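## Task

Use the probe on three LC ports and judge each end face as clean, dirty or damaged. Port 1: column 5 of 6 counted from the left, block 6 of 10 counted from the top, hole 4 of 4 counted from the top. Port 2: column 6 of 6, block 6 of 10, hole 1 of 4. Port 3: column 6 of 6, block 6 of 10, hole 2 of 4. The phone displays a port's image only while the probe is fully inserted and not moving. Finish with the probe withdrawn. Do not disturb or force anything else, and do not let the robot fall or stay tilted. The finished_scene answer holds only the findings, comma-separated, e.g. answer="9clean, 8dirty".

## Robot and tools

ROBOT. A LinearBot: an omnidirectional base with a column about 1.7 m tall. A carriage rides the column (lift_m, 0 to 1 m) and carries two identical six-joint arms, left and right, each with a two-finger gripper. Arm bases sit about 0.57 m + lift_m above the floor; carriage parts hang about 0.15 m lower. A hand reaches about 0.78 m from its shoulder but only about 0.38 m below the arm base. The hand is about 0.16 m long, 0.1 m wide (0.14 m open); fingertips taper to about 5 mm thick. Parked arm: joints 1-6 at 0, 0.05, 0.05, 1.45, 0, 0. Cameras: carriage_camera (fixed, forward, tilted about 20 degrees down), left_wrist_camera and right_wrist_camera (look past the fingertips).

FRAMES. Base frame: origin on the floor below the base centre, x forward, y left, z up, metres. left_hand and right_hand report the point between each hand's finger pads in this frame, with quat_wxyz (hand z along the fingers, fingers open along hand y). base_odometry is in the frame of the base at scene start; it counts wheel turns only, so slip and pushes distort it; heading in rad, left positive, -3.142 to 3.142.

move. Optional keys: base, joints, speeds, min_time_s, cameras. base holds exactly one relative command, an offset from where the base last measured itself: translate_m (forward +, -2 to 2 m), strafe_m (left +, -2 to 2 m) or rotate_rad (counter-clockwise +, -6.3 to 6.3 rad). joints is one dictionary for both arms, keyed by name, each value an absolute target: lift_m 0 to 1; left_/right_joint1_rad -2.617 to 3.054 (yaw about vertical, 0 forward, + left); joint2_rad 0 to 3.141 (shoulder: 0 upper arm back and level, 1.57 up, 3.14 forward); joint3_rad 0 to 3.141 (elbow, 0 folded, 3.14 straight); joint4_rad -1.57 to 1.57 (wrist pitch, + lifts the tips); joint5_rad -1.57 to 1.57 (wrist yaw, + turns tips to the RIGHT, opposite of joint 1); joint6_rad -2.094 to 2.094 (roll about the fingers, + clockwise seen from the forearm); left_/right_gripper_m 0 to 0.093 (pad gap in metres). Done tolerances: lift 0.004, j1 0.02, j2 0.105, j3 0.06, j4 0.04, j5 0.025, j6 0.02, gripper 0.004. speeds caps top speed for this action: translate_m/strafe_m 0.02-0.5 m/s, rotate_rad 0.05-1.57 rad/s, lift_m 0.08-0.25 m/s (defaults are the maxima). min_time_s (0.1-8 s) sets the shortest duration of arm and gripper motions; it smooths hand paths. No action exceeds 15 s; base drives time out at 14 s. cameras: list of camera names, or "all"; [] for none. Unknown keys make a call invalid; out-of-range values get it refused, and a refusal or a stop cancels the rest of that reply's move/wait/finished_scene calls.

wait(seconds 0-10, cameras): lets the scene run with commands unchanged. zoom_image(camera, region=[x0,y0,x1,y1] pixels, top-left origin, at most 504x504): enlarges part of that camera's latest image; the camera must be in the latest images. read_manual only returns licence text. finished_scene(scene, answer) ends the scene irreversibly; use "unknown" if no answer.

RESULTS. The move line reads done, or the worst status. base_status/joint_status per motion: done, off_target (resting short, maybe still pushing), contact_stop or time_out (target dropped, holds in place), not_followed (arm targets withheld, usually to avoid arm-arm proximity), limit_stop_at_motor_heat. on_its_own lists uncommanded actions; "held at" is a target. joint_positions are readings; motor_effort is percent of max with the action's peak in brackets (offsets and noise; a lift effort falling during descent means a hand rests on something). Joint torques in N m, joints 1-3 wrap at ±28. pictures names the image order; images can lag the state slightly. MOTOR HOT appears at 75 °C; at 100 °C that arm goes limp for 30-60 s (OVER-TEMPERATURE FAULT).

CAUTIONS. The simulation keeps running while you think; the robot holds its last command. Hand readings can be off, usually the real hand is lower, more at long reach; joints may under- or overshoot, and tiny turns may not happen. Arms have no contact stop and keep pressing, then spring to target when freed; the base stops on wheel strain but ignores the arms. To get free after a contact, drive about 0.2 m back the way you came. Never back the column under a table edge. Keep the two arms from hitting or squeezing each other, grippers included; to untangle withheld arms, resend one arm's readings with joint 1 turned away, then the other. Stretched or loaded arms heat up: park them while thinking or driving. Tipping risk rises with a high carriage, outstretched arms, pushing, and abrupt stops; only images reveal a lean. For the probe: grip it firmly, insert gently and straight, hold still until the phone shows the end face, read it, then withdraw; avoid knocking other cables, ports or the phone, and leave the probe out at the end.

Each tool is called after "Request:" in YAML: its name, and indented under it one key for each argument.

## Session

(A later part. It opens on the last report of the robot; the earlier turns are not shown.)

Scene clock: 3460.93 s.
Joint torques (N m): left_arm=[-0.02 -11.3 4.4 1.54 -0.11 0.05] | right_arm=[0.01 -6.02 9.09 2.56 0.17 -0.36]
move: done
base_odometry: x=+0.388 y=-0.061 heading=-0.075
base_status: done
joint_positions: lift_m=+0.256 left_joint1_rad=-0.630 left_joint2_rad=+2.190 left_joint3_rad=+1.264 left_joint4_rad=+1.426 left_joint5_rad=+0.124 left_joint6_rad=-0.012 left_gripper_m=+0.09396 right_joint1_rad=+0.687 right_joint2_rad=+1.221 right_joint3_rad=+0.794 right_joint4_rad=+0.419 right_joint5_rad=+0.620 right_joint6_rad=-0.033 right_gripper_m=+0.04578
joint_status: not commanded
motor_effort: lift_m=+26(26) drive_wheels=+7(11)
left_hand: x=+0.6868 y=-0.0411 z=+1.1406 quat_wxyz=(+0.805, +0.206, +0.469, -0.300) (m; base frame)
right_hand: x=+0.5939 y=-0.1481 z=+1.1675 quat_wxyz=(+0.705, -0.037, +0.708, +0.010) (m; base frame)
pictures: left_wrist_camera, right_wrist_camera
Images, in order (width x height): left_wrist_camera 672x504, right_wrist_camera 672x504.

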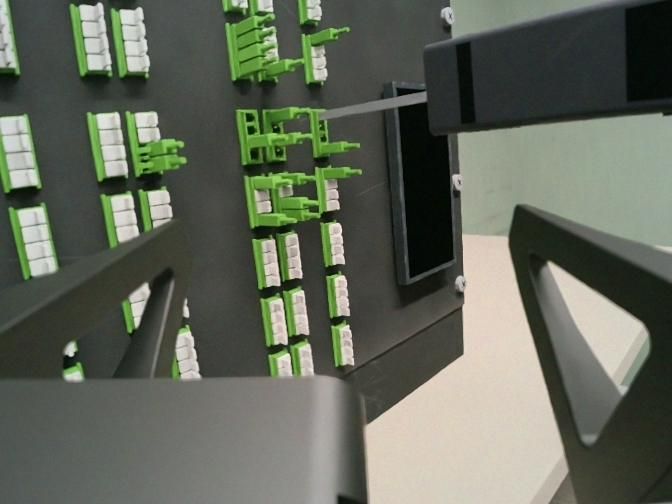

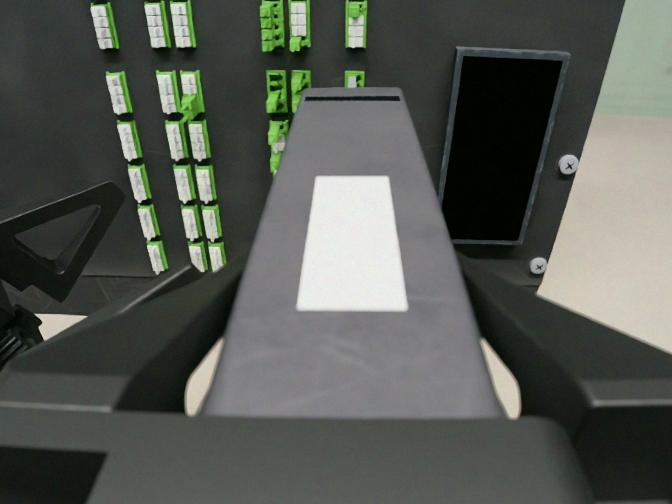

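Request:
move:
  joints: {"lift_m": 0.2575}
  speeds: {"lift_m": 0.08}
  cameras: ["right_wrist_camera"]

Request:
zoom_image:
  camera: "right_wrist_camera"
  region: [290, 40, 410, 130]

Request:
move:
  joints: {"lift_m": 0.2595}
  speeds: {"lift_m": 0.08}
  cameras: ["right_wrist_camera"]

Request:
zoom_image:
  camera: "right_wrist_camera"
  region: [290, 40, 410, 130]

Scene clock: 3495.83 s.
Joint torques (N m): left_arm=[0.03 -11.23 4.38 1.5 -0.15 0.07] | right_arm=[-0.02 -6.19 9.13 2.58 0.23 -0.34]
move: done
base_odometry: x=+0.388 y=-0.061 heading=-0.075
base_status: not commanded
joint_positions: lift_m=+0.257 left_joint1_rad=-0.630 left_joint2_rad=+2.190 left_joint3_rad=+1.264 left_joint4_rad=+1.428 left_joint5_rad=+0.124 left_joint6_rad=-0.012 left_gripper_m=+0.09396 right_joint1_rad=+0.687 right_joint2_rad=+1.221 right_joint3_rad=+0.794 right_joint4_rad=+0.417 right_joint5_rad=+0.620 right_joint6_rad=-0.033 right_gripper_m=+0.04578
joint_status: all done
motor_effort: lift_m=+29(31) drive_wheels=+7(7)
left_hand: x=+0.6866 y=-0.0410 z=+1.1428 quat_wxyz=(+0.805, +0.205, +0.468, -0.301) (m; base frame)
right_hand: x=+0.5939 y=-0.1482 z=+1.1686 quat_wxyz=(+0.704, -0.038, +0.709, +0.010) (m; base frame)
pictures: right_wrist_camera
Images, in order (width x height): right_wrist_camera 672x504.

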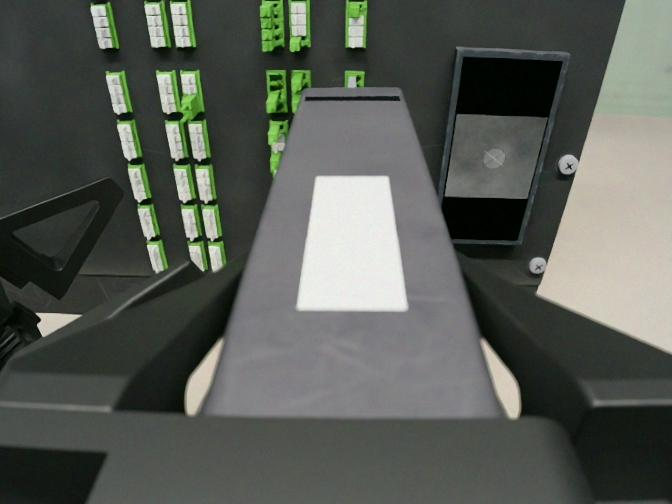

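Scaled by 4.200 from the camera's 672x504 image, which has a finer 960x720 frame.

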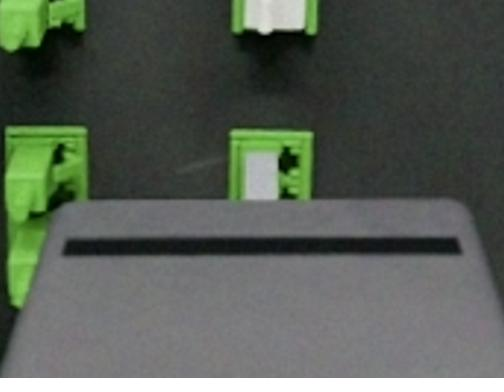

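Scene clock: 3496.27 s.
Joint torques (N m): left_arm=[0.14 -11.21 4.4 1.49 -0.12 0.06] | right_arm=[0.06 -5.89 9.25 2.64 0.18 -0.36]
move: done
base_odometry: x=+0.388 y=-0.061 heading=-0.075
base_status: not commanded
joint_positions: lift_m=+0.259 left_joint1_rad=-0.630 left_joint2_rad=+2.190 left_joint3_rad=+1.264 left_joint4_rad=+1.429 left_joint5_rad=+0.124 left_joint6_rad=-0.012 left_gripper_m=+0.09396 right_joint1_rad=+0.687 right_joint2_rad=+1.221 right_joint3_rad=+0.793 right_joint4_rad=+0.412 right_joint5_rad=+0.620 right_joint6_rad=-0.032 right_gripper_m=+0.04578
joint_status: all done
motor_effort: lift_m=+29(32) drive_wheels=+7(7)
left_hand: x=+0.6865 y=-0.0409 z=+1.1449 quat_wxyz=(+0.805, +0.205, +0.468, -0.301) (m; base frame)
right_hand: x=+0.5938 y=-0.1482 z=+1.1694 quat_wxyz=(+0.702, -0.039, +0.711, +0.009) (m; base frame)
pictures: right_wrist_camera
Images, in order (width x height): right_wrist_camera 672x504.

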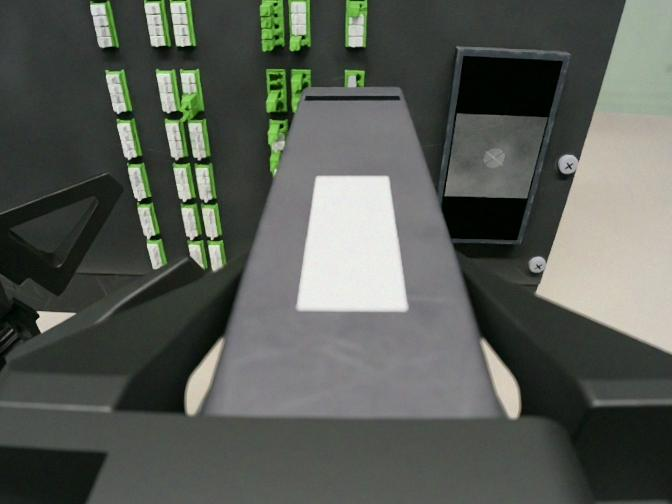

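Scaled by 4.200 from the camera's 672x504 image, which has a finer 960x720 frame.

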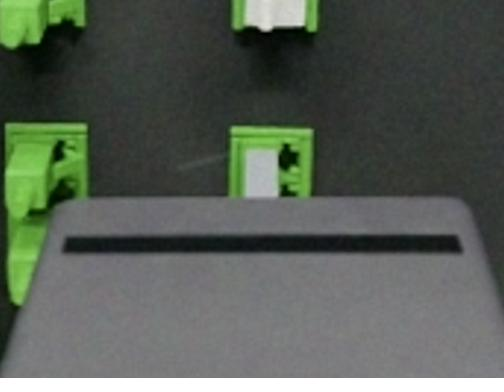

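Request:
zoom_image:
  camera: "right_wrist_camera"
  region: [440, 92, 564, 216]

Request:
zoom_image:
  camera: "right_wrist_camera"
  region: [474, 138, 514, 178]

Scaled by 4.065 from the camera's 672x504 image, which has a finer 960x720 frame.

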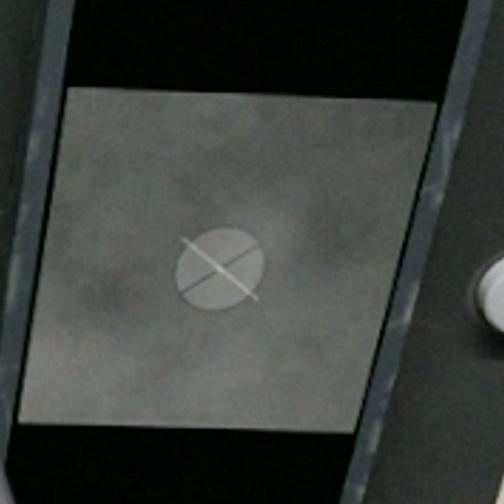

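Scaled by 12.600 from the camera's 672x504 image, which has a finer 960x720 frame.

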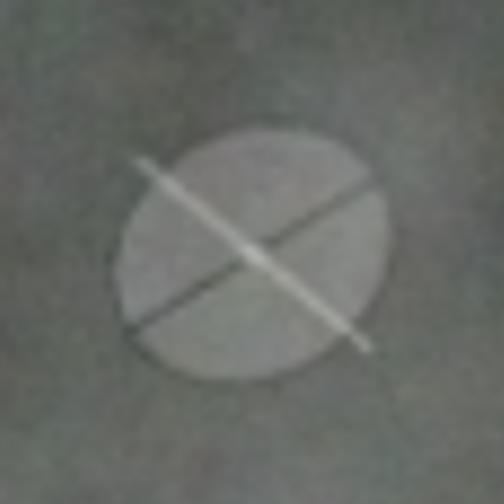

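Request:
move:
  base: {"translate_m": -0.008}
  speeds: {"translate_m": 0.02}
  cameras: ["right_wrist_camera"]

Request:
move:
  base: {"translate_m": -0.012}
  speeds: {"translate_m": 0.02}
  cameras: ["right_wrist_camera","left_wrist_camera"]

Scene clock: 3509.17 s.
Joint torques (N m): left_arm=[0.03 -11.47 4.42 1.52 -0.12 0.07] | right_arm=[0.94 -6.99 9.17 2.48 0.32 -0.34]
move: done
base_odometry: x=+0.380 y=-0.060 heading=-0.074
base_status: done
joint_positions: lift_m=+0.259 left_joint1_rad=-0.630 left_joint2_rad=+2.190 left_joint3_rad=+1.264 left_joint4_rad=+1.429 left_joint5_rad=+0.124 left_joint6_rad=-0.012 left_gripper_m=+0.09396 right_joint1_rad=+0.677 right_joint2_rad=+1.230 right_joint3_rad=+0.793 right_joint4_rad=+0.424 right_joint5_rad=+0.611 right_joint6_rad=-0.032 right_gripper_m=+0.04578
joint_status: not commanded
motor_effort: lift_m=+29(29) drive_wheels=-8(14)
left_hand: x=+0.6866 y=-0.0409 z=+1.1448 quat_wxyz=(+0.805, +0.205, +0.468, -0.301) (m; base frame)
right_hand: x=+0.5969 y=-0.1494 z=+1.1688 quat_wxyz=(+0.703, -0.037, +0.710, +0.009) (m; base frame)
pictures: right_wrist_camera
Images, in order (width x height): right_wrist_camera 672x504.

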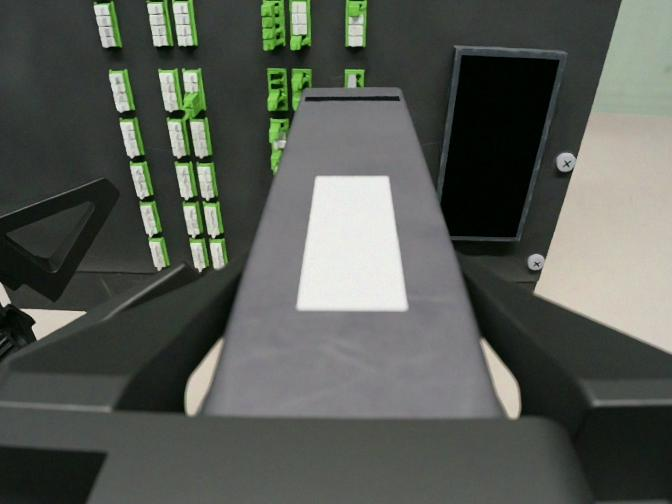

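Scene clock: 3510.23 s.
Joint torques (N m): left_arm=[0.06 -11.22 4.48 1.48 -0.11 0.07] | right_arm=[0.68 -6.9 9.21 2.47 0.1 -0.32]
move: done
base_odometry: x=+0.368 y=-0.058 heading=-0.073
base_status: done
joint_positions: lift_m=+0.259 left_joint1_rad=-0.630 left_joint2_rad=+2.190 left_joint3_rad=+1.264 left_joint4_rad=+1.428 left_joint5_rad=+0.124 left_joint6_rad=-0.012 left_gripper_m=+0.09396 right_joint1_rad=+0.678 right_joint2_rad=+1.230 right_joint3_rad=+0.793 right_joint4_rad=+0.430 right_joint5_rad=+0.628 right_joint6_rad=-0.035 right_gripper_m=+0.04578
joint_status: not commanded
motor_effort: lift_m=+29(29) drive_wheels=-9(14)
left_hand: x=+0.6866 y=-0.0410 z=+1.1447 quat_wxyz=(+0.805, +0.205, +0.468, -0.301) (m; base frame)
right_hand: x=+0.5968 y=-0.1520 z=+1.1702 quat_wxyz=(+0.705, -0.031, +0.708, +0.004) (m; base frame)
pictures: left_wrist_camera, right_wrist_camera
Images, in order (width x height): left_wrist_camera 672x504, right_wrist_camera 672x504.

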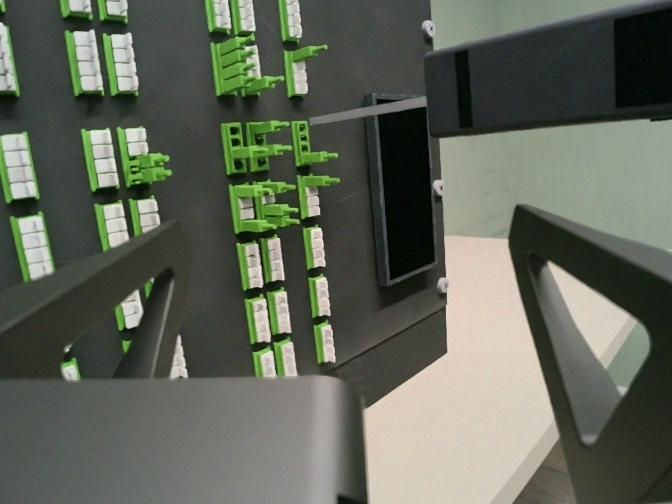

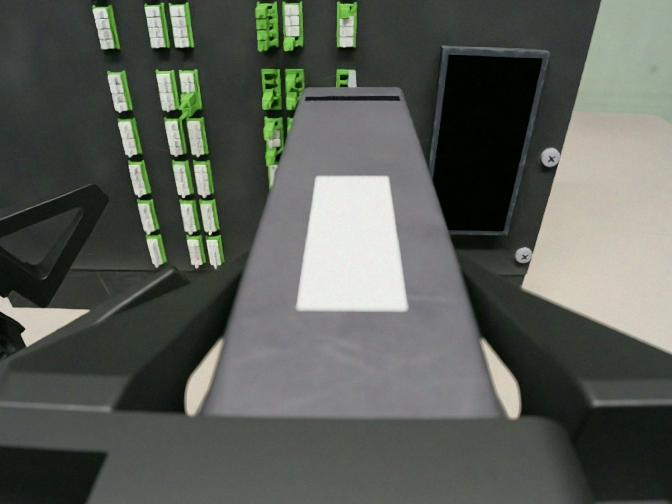

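Request:
move:
  base: {"translate_m": -0.06}
  speeds: {"translate_m": 0.04}
  cameras: []

Request:
move:
  base: {"strafe_m": 0.035}
  joints: {"right_joint1_rad": 0.60, "right_joint5_rad": 0.56, "lift_m": 0.24}
  min_time_s: 3
  speeds: {"strafe_m": 0.04, "lift_m": 0.08}
  cameras: []

Request:
move:
  base: {"rotate_rad": 0.02}
  joints: {"right_joint1_rad": 0.6175, "right_joint5_rad": 0.578}
  min_time_s: 2
  speeds: {"rotate_rad": 0.05}
  cameras: []

Request:
wait:
  seconds: 0.5

Request:
zoom_image:
  camera: "right_wrist_camera"
  region: [290, 40, 410, 130]

Scene clock: 3533.47 s.
Joint torques (N m): left_arm=[0.08 -11.4 4.59 1.49 -0.13 0.09] | right_arm=[0.69 -6.68 9.17 2.41 0.1 -0.32]
move: done
base_odometry: x=+0.308 y=-0.054 heading=-0.074
base_status: done
joint_positions: lift_m=+0.259 left_joint1_rad=-0.629 left_joint2_rad=+2.190 left_joint3_rad=+1.264 left_joint4_rad=+1.428 left_joint5_rad=+0.123 left_joint6_rad=-0.012 left_gripper_m=+0.09396 right_joint1_rad=+0.679 right_joint2_rad=+1.230 right_joint3_rad=+0.793 right_joint4_rad=+0.432 right_joint5_rad=+0.629 right_joint6_rad=-0.035 right_gripper_m=+0.04578
joint_status: not commanded
motor_effort: lift_m=+29(29) drive_wheels=-3(16)
left_hand: x=+0.6869 y=-0.0406 z=+1.1447 quat_wxyz=(+0.805, +0.205, +0.468, -0.300) (m; base frame)
right_hand: x=+0.5967 y=-0.1519 z=+1.1705 quat_wxyz=(+0.706, -0.031, +0.708, +0.004) (m; base frame)
pictures: none
No camera images: "cameras" was empty.

Scene clock: 3536.77 s.
Joint torques (N m): left_arm=[-0.05 -11.33 4.53 1.53 -0.12 0.06] | right_arm=[-0.35 -6.71 9.11 2.43 -0.07 -0.29]
move: done
base_odometry: x=+0.311 y=-0.020 heading=-0.074
base_status: done
joint_positions: lift_m=+0.240 left_joint1_rad=-0.630 left_joint2_rad=+2.190 left_joint3_rad=+1.264 left_joint4_rad=+1.426 left_joint5_rad=+0.123 left_joint6_rad=-0.012 left_gripper_m=+0.09396 right_joint1_rad=+0.607 right_joint2_rad=+1.229 right_joint3_rad=+0.793 right_joint4_rad=+0.433 right_joint5_rad=+0.569 right_joint6_rad=-0.035 right_gripper_m=+0.04578
joint_status: all done
motor_effort: lift_m=+27(27) drive_wheels=-2(8)
left_hand: x=+0.6867 y=-0.0413 z=+1.1249 quat_wxyz=(+0.805, +0.206, +0.469, -0.300) (m; base frame)
right_hand: x=+0.6076 y=-0.1683 z=+1.1516 quat_wxyz=(+0.706, -0.027, +0.708, +0.000) (m; base frame)
pictures: none
No camera images: "cameras" was empty.

Scene clock: 3539.07 s.
Joint torques (N m): left_arm=[0.01 -11.34 4.48 1.54 -0.11 0.08] | right_arm=[0.81 -6.69 9.16 2.46 0.07 -0.31]
move: done
base_odometry: x=+0.310 y=-0.020 heading=-0.055
base_status: done
joint_positions: lift_m=+0.240 left_joint1_rad=-0.630 left_joint2_rad=+2.190 left_joint3_rad=+1.264 left_joint4_rad=+1.426 left_joint5_rad=+0.123 left_joint6_rad=-0.012 left_gripper_m=+0.09396 right_joint1_rad=+0.610 right_joint2_rad=+1.229 right_joint3_rad=+0.793 right_joint4_rad=+0.434 right_joint5_rad=+0.570 right_joint6_rad=-0.035 right_gripper_m=+0.04578
joint_status: all done
motor_effort: lift_m=+27(27) drive_wheels=-11(12)
left_hand: x=+0.6867 y=-0.0413 z=+1.1250 quat_wxyz=(+0.805, +0.205, +0.469, -0.300) (m; base frame)
right_hand: x=+0.6072 y=-0.1675 z=+1.1517 quat_wxyz=(+0.706, -0.027, +0.707, +0.001) (m; base frame)
pictures: none
No camera images: "cameras" was empty.

Scene clock: 3539.57 s.
Joint torques (N m): left_arm=[0.12 -11.37 4.46 1.52 -0.11 0.09] | right_arm=[0.87 -6.76 9.22 2.43 0.14 -0.33]
base_odometry: x=+0.310 y=-0.020 heading=-0.055
base_status: done
joint_positions: lift_m=+0.240 left_joint1_rad=-0.630 left_joint2_rad=+2.190 left_joint3_rad=+1.264 left_joint4_rad=+1.426 left_joint5_rad=+0.123 left_joint6_rad=-0.012 left_gripper_m=+0.09396 right_joint1_rad=+0.610 right_joint2_rad=+1.229 right_joint3_rad=+0.793 right_joint4_rad=+0.434 right_joint5_rad=+0.570 right_joint6_rad=-0.035 right_gripper_m=+0.04578
joint_status: all done
motor_effort: lift_m=+27(27) drive_wheels=-11(12)
left_hand: x=+0.6867 y=-0.0413 z=+1.1250 quat_wxyz=(+0.805, +0.205, +0.469, -0.300) (m; base frame)
right_hand: x=+0.6072 y=-0.1675 z=+1.1517 quat_wxyz=(+0.706, -0.027, +0.707, +0.001) (m; base frame)
wait: 0.50 s; at rest by 0.27 s
pictures: carriage_camera, left_wrist_camera, right_wrist_camera
Images, in order (width x height): carriage_camera 672x504, left_wrist_camera 672x504, right_wrist_camera 672x504.

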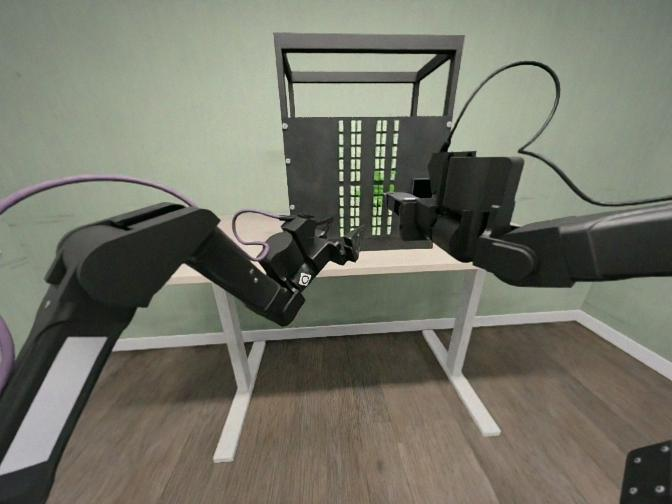

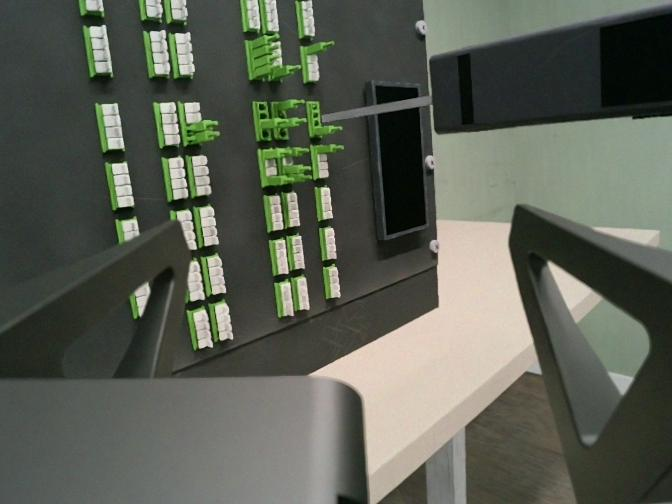

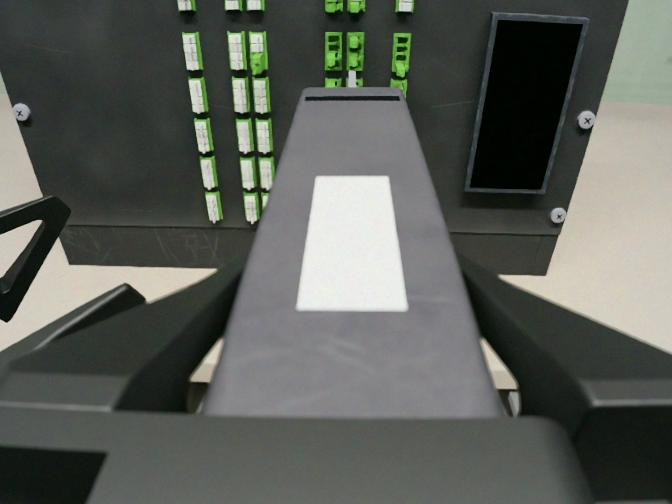

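Scaled by 4.200 from the camera's 672x504 image, which has a finer 960x720 frame.

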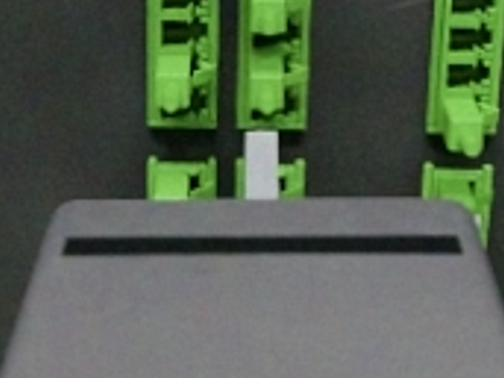

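Request:
move:
  joints: {"right_joint4_rad": 0.468, "lift_m": 0.239}
  min_time_s: 1.5
  speeds: {"lift_m": 0.08}
  cameras: ["left_wrist_camera","right_wrist_camera"]

Request:
zoom_image:
  camera: "right_wrist_camera"
  region: [320, 25, 390, 95]

Request:
zoom_image:
  camera: "left_wrist_camera"
  region: [245, 85, 345, 160]

Scene clock: 3570.40 s.
Joint torques (N m): left_arm=[0.21 -11.4 4.55 1.53 -0.11 0.11] | right_arm=[0.88 -6.94 9.06 2.31 0.11 -0.28]
move: done
base_odometry: x=+0.310 y=-0.020 heading=-0.055
base_status: not commanded
joint_positions: lift_m=+0.239 left_joint1_rad=-0.630 left_joint2_rad=+2.190 left_joint3_rad=+1.264 left_joint4_rad=+1.426 left_joint5_rad=+0.123 left_joint6_rad=-0.012 left_gripper_m=+0.09396 right_joint1_rad=+0.610 right_joint2_rad=+1.229 right_joint3_rad=+0.793 right_joint4_rad=+0.428 right_joint5_rad=+0.571 right_joint6_rad=-0.035 right_gripper_m=+0.04578
joint_status: all done
motor_effort: lift_m=+26(26) drive_wheels=-11(11)
left_hand: x=+0.6867 y=-0.0413 z=+1.1241 quat_wxyz=(+0.805, +0.206, +0.469, -0.300) (m; base frame)
right_hand: x=+0.6072 y=-0.1676 z=+1.1497 quat_wxyz=(+0.705, -0.028, +0.709, +0.000) (m; base frame)
pictures: left_wrist_camera, right_wrist_camera
Images, in order (width x height): left_wrist_camera 672x504, right_wrist_camera 672x504.

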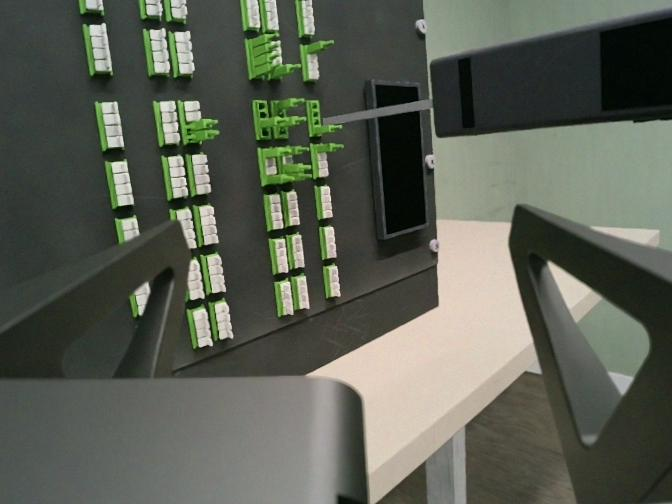

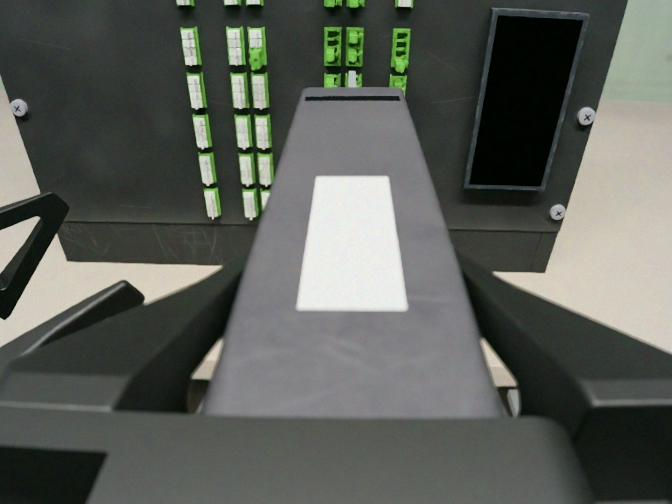

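Scaled by 7.200 from the camera's 672x504 image, which has a finer 960x720 frame.

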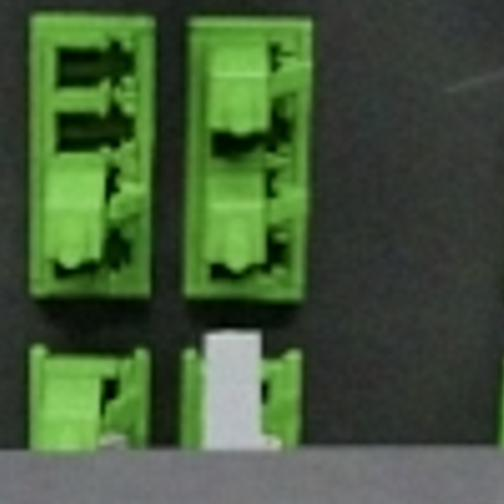

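Scaled by 5.040 from the camera's 672x504 image, which has a finer 960x720 frame.

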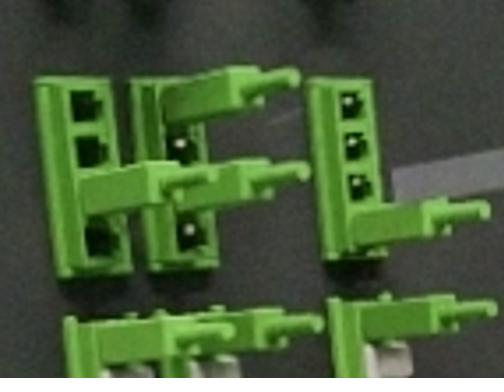

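Request:
move:
  joints: {"right_joint4_rad": 0.463, "lift_m": 0.2383}
  min_time_s: 1.5
  speeds: {"lift_m": 0.08}
  cameras: []

Request:
move:
  base: {"translate_m": 0.012}
  speeds: {"translate_m": 0.02}
  cameras: []

Request:
wait:
  seconds: 0.5
  cameras: ["left_wrist_camera","right_wrist_camera"]

Request:
zoom_image:
  camera: "right_wrist_camera"
  region: [320, 25, 390, 95]

Request:
zoom_image:
  camera: "left_wrist_camera"
  region: [245, 85, 345, 160]

Scene clock: 3594.57 s.
Joint torques (N m): left_arm=[0.12 -11.28 4.42 1.55 -0.09 0.03] | right_arm=[0.98 -6.9 9.32 2.33 0.11 -0.34]
move: done
base_odometry: x=+0.310 y=-0.020 heading=-0.055
base_status: not commanded
joint_positions: lift_m=+0.239 left_joint1_rad=-0.630 left_joint2_rad=+2.190 left_joint3_rad=+1.264 left_joint4_rad=+1.426 left_joint5_rad=+0.123 left_joint6_rad=-0.012 left_gripper_m=+0.09396 right_joint1_rad=+0.610 right_joint2_rad=+1.229 right_joint3_rad=+0.793 right_joint4_rad=+0.423 right_joint5_rad=+0.571 right_joint6_rad=-0.035 right_gripper_m=+0.04578
joint_status: all done
motor_effort: lift_m=+26(26) drive_wheels=-11(11)
left_hand: x=+0.6867 y=-0.0413 z=+1.1234 quat_wxyz=(+0.805, +0.206, +0.469, -0.300) (m; base frame)
right_hand: x=+0.6072 y=-0.1676 z=+1.1479 quat_wxyz=(+0.703, -0.029, +0.710, -0.001) (m; base frame)
pictures: none
No camera images: "cameras" was empty.

Scene clock: 3595.57 s.
Joint torques (N m): left_arm=[0.09 -11.02 4.3 1.5 -0.1 0.06] | right_arm=[0.85 -6.94 9.35 2.42 0.09 -0.32]
move: done
base_odometry: x=+0.322 y=-0.020 heading=-0.054
base_status: done
joint_positions: lift_m=+0.239 left_joint1_rad=-0.630 left_joint2_rad=+2.190 left_joint3_rad=+1.264 left_joint4_rad=+1.427 left_joint5_rad=+0.123 left_joint6_rad=-0.012 left_gripper_m=+0.09396 right_joint1_rad=+0.610 right_joint2_rad=+1.229 right_joint3_rad=+0.793 right_joint4_rad=+0.415 right_joint5_rad=+0.572 right_joint6_rad=-0.035 right_gripper_m=+0.04578
joint_status: not commanded
motor_effort: lift_m=+26(26) drive_wheels=-8(12)
left_hand: x=+0.6866 y=-0.0412 z=+1.1237 quat_wxyz=(+0.805, +0.205, +0.469, -0.301) (m; base frame)
right_hand: x=+0.6071 y=-0.1676 z=+1.1462 quat_wxyz=(+0.701, -0.030, +0.713, -0.003) (m; base frame)
pictures: none
No camera images: "cameras" was empty.

Scene clock: 3596.07 s.
Joint torques (N m): left_arm=[-0.06 -11.25 4.45 1.5 -0.12 0.06] | right_arm=[0.72 -6.83 9.26 2.4 0.12 -0.34]
base_odometry: x=+0.322 y=-0.020 heading=-0.054
base_status: done
joint_positions: lift_m=+0.239 left_joint1_rad=-0.630 left_joint2_rad=+2.190 left_joint3_rad=+1.264 left_joint4_rad=+1.427 left_joint5_rad=+0.123 left_joint6_rad=-0.012 left_gripper_m=+0.09396 right_joint1_rad=+0.610 right_joint2_rad=+1.229 right_joint3_rad=+0.793 right_joint4_rad=+0.415 right_joint5_rad=+0.572 right_joint6_rad=-0.035 right_gripper_m=+0.04578
joint_status: not commanded
motor_effort: lift_m=+25(26) drive_wheels=-8(12)
left_hand: x=+0.6866 y=-0.0412 z=+1.1237 quat_wxyz=(+0.805, +0.205, +0.469, -0.301) (m; base frame)
right_hand: x=+0.6071 y=-0.1676 z=+1.1462 quat_wxyz=(+0.701, -0.030, +0.713, -0.003) (m; base frame)
wait: 0.50 s; at rest by 0.27 s
pictures: left_wrist_camera, right_wrist_camera
Images, in order (width x height): left_wrist_camera 672x504, right_wrist_camera 672x504.

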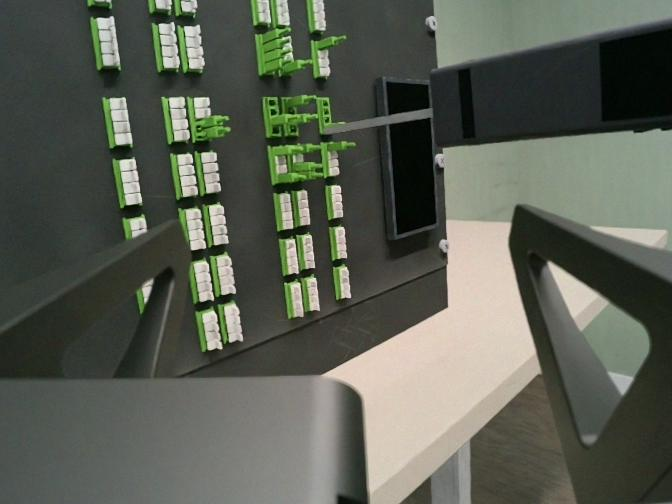

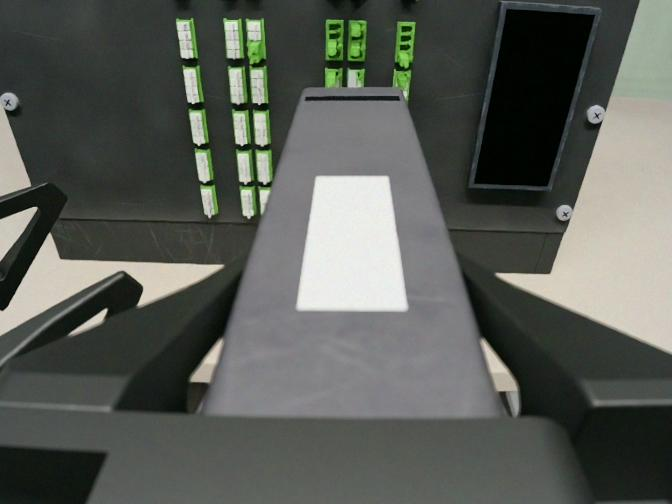

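Scaled by 7.200 from the camera's 672x504 image, which has a finer 960x720 frame.

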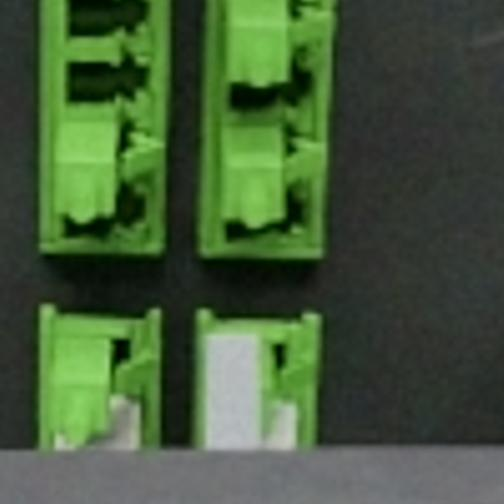

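Scaled by 5.040 from the camera's 672x504 image, which has a finer 960x720 frame.

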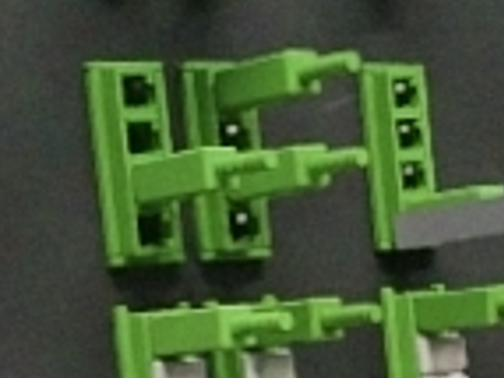

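Request:
move:
  joints: {"right_joint4_rad": 0.481}
  min_time_s: 1
  cameras: []

Request:
move:
  joints: {"right_joint4_rad": 0.474}
  min_time_s: 0.5
  cameras: ["left_wrist_camera","right_wrist_camera"]

Request:
zoom_image:
  camera: "right_wrist_camera"
  region: [320, 25, 390, 95]

Request:
zoom_image:
  camera: "left_wrist_camera"
  region: [245, 85, 345, 160]

Scene clock: 3610.37 s.
Joint torques (N m): left_arm=[0.2 -11.48 4.41 1.52 -0.14 0.06] | right_arm=[0.7 -6.78 9.11 2.51 0.08 -0.32]
move: off_target
base_odometry: x=+0.322 y=-0.020 heading=-0.054
base_status: not commanded
joint_positions: lift_m=+0.239 left_joint1_rad=-0.630 left_joint2_rad=+2.190 left_joint3_rad=+1.264 left_joint4_rad=+1.427 left_joint5_rad=+0.123 left_joint6_rad=-0.012 left_gripper_m=+0.09396 right_joint1_rad=+0.610 right_joint2_rad=+1.229 right_joint3_rad=+0.793 right_joint4_rad=+0.423 right_joint5_rad=+0.572 right_joint6_rad=-0.035 right_gripper_m=+0.04578
joint_status: right_joint4_rad off_target (ended at +0.423, target +0.481)
motor_effort: lift_m=+25(26) drive_wheels=-8(8)
left_hand: x=+0.6866 y=-0.0412 z=+1.1237 quat_wxyz=(+0.805, +0.205, +0.469, -0.301) (m; base frame)
right_hand: x=+0.6071 y=-0.1676 z=+1.1479 quat_wxyz=(+0.703, -0.029, +0.710, -0.001) (m; base frame)
pictures: none
No camera images: "cameras" was empty.

Scene clock: 3611.17 s.
Joint torques (N m): left_arm=[0.12 -11.38 4.49 1.48 -0.09 0.08] | right_arm=[0.81 -6.89 9.17 2.45 0.11 -0.3]
move: off_target
base_odometry: x=+0.322 y=-0.020 heading=-0.054
base_status: not commanded
joint_positions: lift_m=+0.239 left_joint1_rad=-0.630 left_joint2_rad=+2.190 left_joint3_rad=+1.264 left_joint4_rad=+1.427 left_joint5_rad=+0.123 left_joint6_rad=-0.012 left_gripper_m=+0.09396 right_joint1_rad=+0.610 right_joint2_rad=+1.229 right_joint3_rad=+0.793 right_joint4_rad=+0.423 right_joint5_rad=+0.572 right_joint6_rad=-0.035 right_gripper_m=+0.04578
joint_status: right_joint4_rad off_target (ended at +0.423, target +0.474)
motor_effort: lift_m=+25(26) drive_wheels=-8(8)
left_hand: x=+0.6866 y=-0.0412 z=+1.1237 quat_wxyz=(+0.805, +0.205, +0.469, -0.301) (m; base frame)
right_hand: x=+0.6071 y=-0.1676 z=+1.1479 quat_wxyz=(+0.703, -0.029, +0.710, -0.001) (m; base frame)
pictures: left_wrist_camera, right_wrist_camera
Images, in order (width x height): left_wrist_camera 672x504, right_wrist_camera 672x504.

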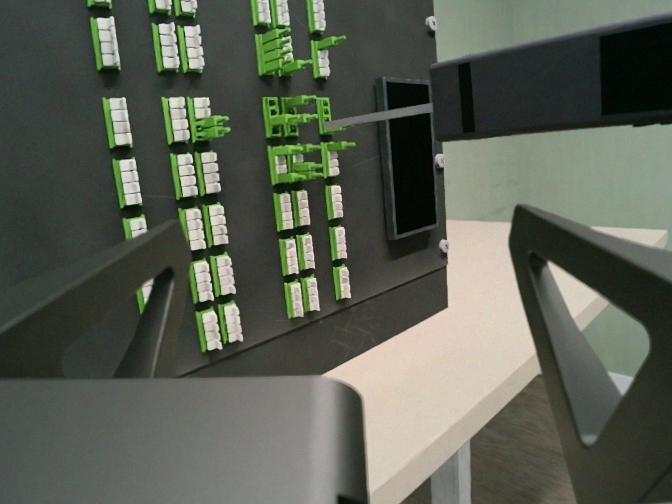

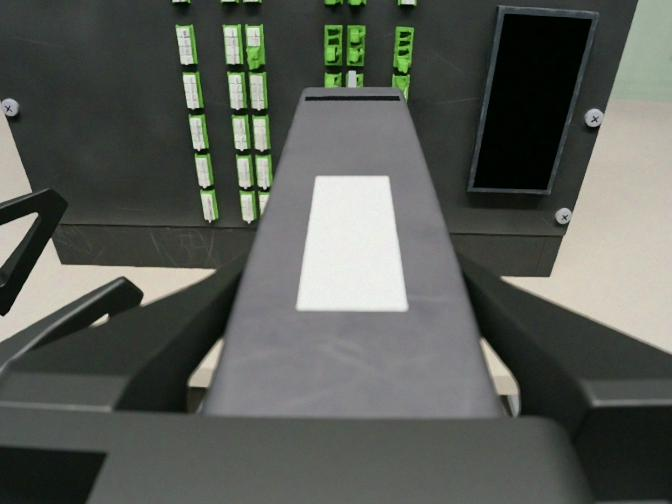

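Scaled by 7.200 from the camera's 672x504 image, which has a finer 960x720 frame.

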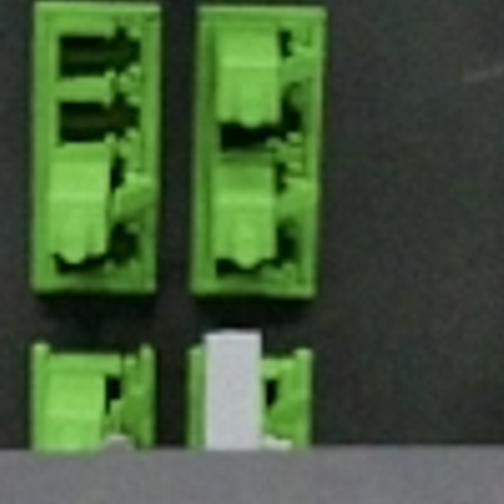

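Scaled by 5.040 from the camera's 672x504 image, which has a finer 960x720 frame.

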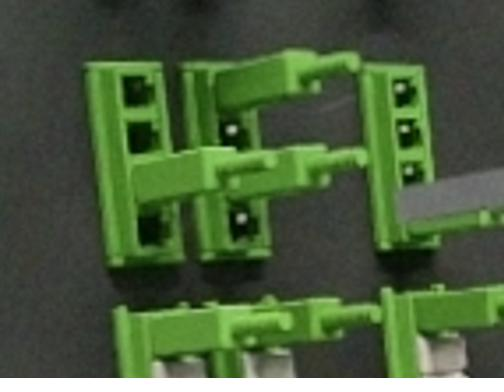

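Request:
move:
  base: {"translate_m": 0.010}
  speeds: {"translate_m": 0.02}
  cameras: ["left_wrist_camera","right_wrist_camera"]

Request:
zoom_image:
  camera: "left_wrist_camera"
  region: [245, 85, 345, 160]

Request:
zoom_image:
  camera: "right_wrist_camera"
  region: [320, 25, 390, 95]

Scene clock: 3645.47 s.
Joint torques (N m): left_arm=[0.09 -11.3 4.36 1.52 -0.11 0.08] | right_arm=[0.65 -6.94 9.18 2.42 0.04 -0.31]
move: done
base_odometry: x=+0.332 y=-0.020 heading=-0.053
base_status: done
joint_positions: lift_m=+0.239 left_joint1_rad=-0.630 left_joint2_rad=+2.190 left_joint3_rad=+1.264 left_joint4_rad=+1.427 left_joint5_rad=+0.123 left_joint6_rad=-0.012 left_gripper_m=+0.09396 right_joint1_rad=+0.612 right_joint2_rad=+1.229 right_joint3_rad=+0.793 right_joint4_rad=+0.425 right_joint5_rad=+0.574 right_joint6_rad=-0.035 right_gripper_m=+0.04578
joint_status: not commanded
motor_effort: lift_m=+25(26) drive_wheels=-8(10)
left_hand: x=+0.6866 y=-0.0412 z=+1.1238 quat_wxyz=(+0.805, +0.205, +0.469, -0.301) (m; base frame)
right_hand: x=+0.6069 y=-0.1674 z=+1.1484 quat_wxyz=(+0.704, -0.028, +0.710, -0.001) (m; base frame)
pictures: left_wrist_camera, right_wrist_camera
Images, in order (width x height): left_wrist_camera 672x504, right_wrist_camera 672x504.

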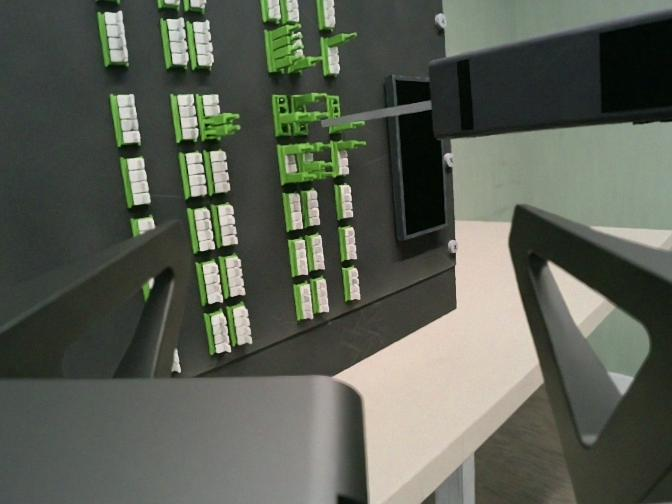

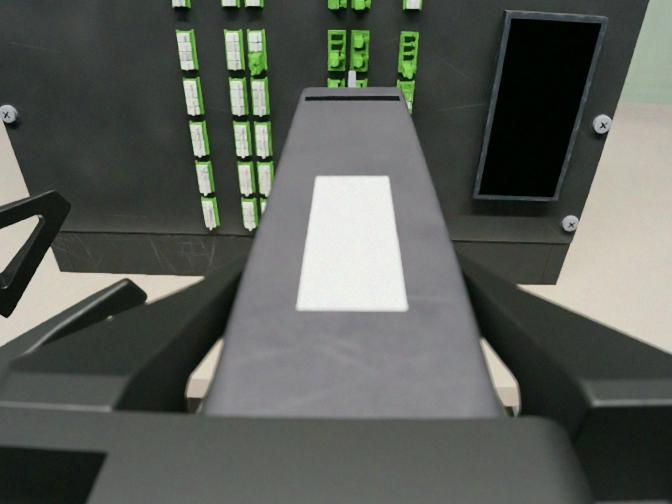

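Scaled by 5.040 from the camera's 672x504 image, which has a finer 960x720 frame.

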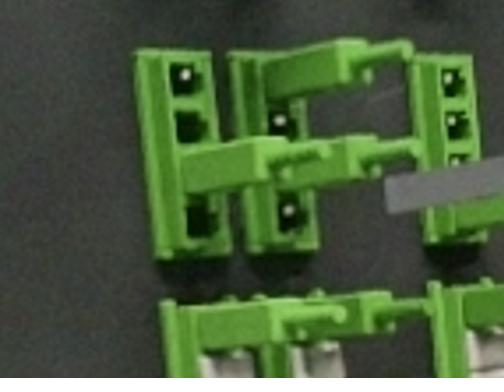

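Scaled by 7.200 from the camera's 672x504 image, which has a finer 960x720 frame.

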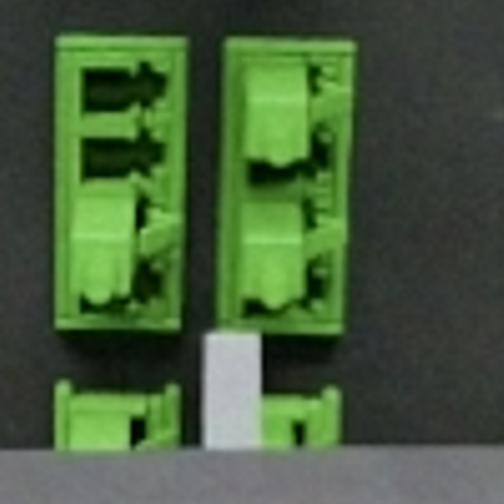

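Request:
move:
  joints: {"right_joint1_rad": 0.600}
  cameras: []

Request:
move:
  base: {"translate_m": 0.010}
  speeds: {"translate_m": 0.02}
  cameras: ["left_wrist_camera","right_wrist_camera"]

Request:
zoom_image:
  camera: "left_wrist_camera"
  region: [245, 85, 345, 160]

Request:
zoom_image:
  camera: "right_wrist_camera"
  region: [320, 25, 390, 95]

Scene clock: 3670.50 s.
Joint torques (N m): left_arm=[0.02 -11.15 4.4 1.5 -0.1 0.07] | right_arm=[-0.4 -6.86 9.09 2.42 0.04 -0.3]
move: done
base_odometry: x=+0.332 y=-0.020 heading=-0.053
base_status: not commanded
joint_positions: lift_m=+0.239 left_joint1_rad=-0.630 left_joint2_rad=+2.190 left_joint3_rad=+1.264 left_joint4_rad=+1.427 left_joint5_rad=+0.123 left_joint6_rad=-0.012 left_gripper_m=+0.09396 right_joint1_rad=+0.607 right_joint2_rad=+1.229 right_joint3_rad=+0.793 right_joint4_rad=+0.426 right_joint5_rad=+0.574 right_joint6_rad=-0.035 right_gripper_m=+0.04578
joint_status: all done
motor_effort: lift_m=+25(26) drive_wheels=-8(8)
left_hand: x=+0.6866 y=-0.0412 z=+1.1238 quat_wxyz=(+0.805, +0.205, +0.469, -0.301) (m; base frame)
right_hand: x=+0.6076 y=-0.1691 z=+1.1485 quat_wxyz=(+0.704, -0.027, +0.710, -0.003) (m; base frame)
pictures: none
No camera images: "cameras" was empty.

Scene clock: 3671.47 s.
Joint torques (N m): left_arm=[-0.12 -11.41 4.48 1.5 -0.11 0.07] | right_arm=[-0.24 -6.93 9.2 2.46 0.02 -0.32]
move: done
base_odometry: x=+0.342 y=-0.021 heading=-0.053
base_status: done
joint_positions: lift_m=+0.239 left_joint1_rad=-0.630 left_joint2_rad=+2.190 left_joint3_rad=+1.264 left_joint4_rad=+1.427 left_joint5_rad=+0.123 left_joint6_rad=-0.012 left_gripper_m=+0.09396 right_joint1_rad=+0.606 right_joint2_rad=+1.229 right_joint3_rad=+0.793 right_joint4_rad=+0.426 right_joint5_rad=+0.575 right_joint6_rad=-0.035 right_gripper_m=+0.04578
joint_status: not commanded
motor_effort: lift_m=+26(26) drive_wheels=-9(12)
left_hand: x=+0.6866 y=-0.0412 z=+1.1238 quat_wxyz=(+0.805, +0.205, +0.469, -0.301) (m; base frame)
right_hand: x=+0.6078 y=-0.1699 z=+1.1486 quat_wxyz=(+0.704, -0.026, +0.710, -0.004) (m; base frame)
pictures: left_wrist_camera, right_wrist_camera
Images, in order (width x height): left_wrist_camera 672x504, right_wrist_camera 672x504.

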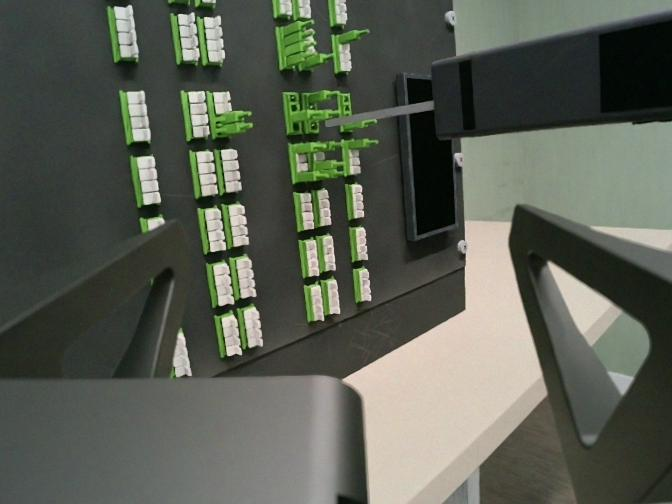

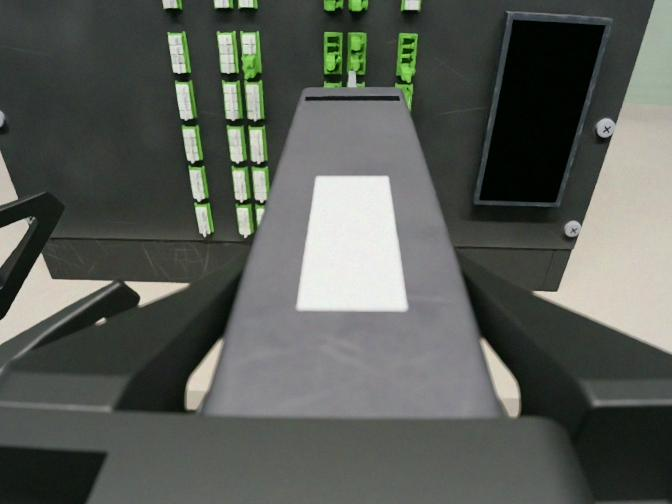

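Scaled by 5.040 from the camera's 672x504 image, which has a finer 960x720 frame.

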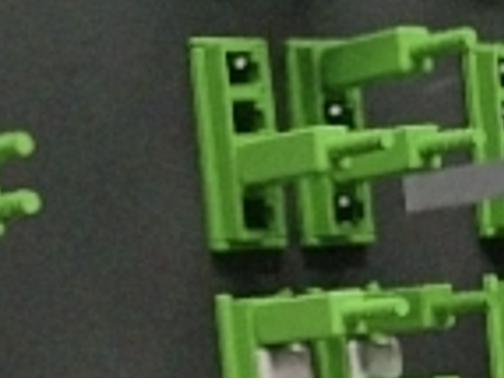

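Scaled by 7.200 from the camera's 672x504 image, which has a finer 960x720 frame.

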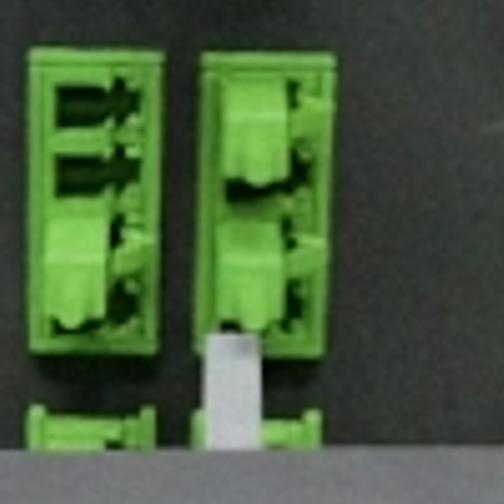

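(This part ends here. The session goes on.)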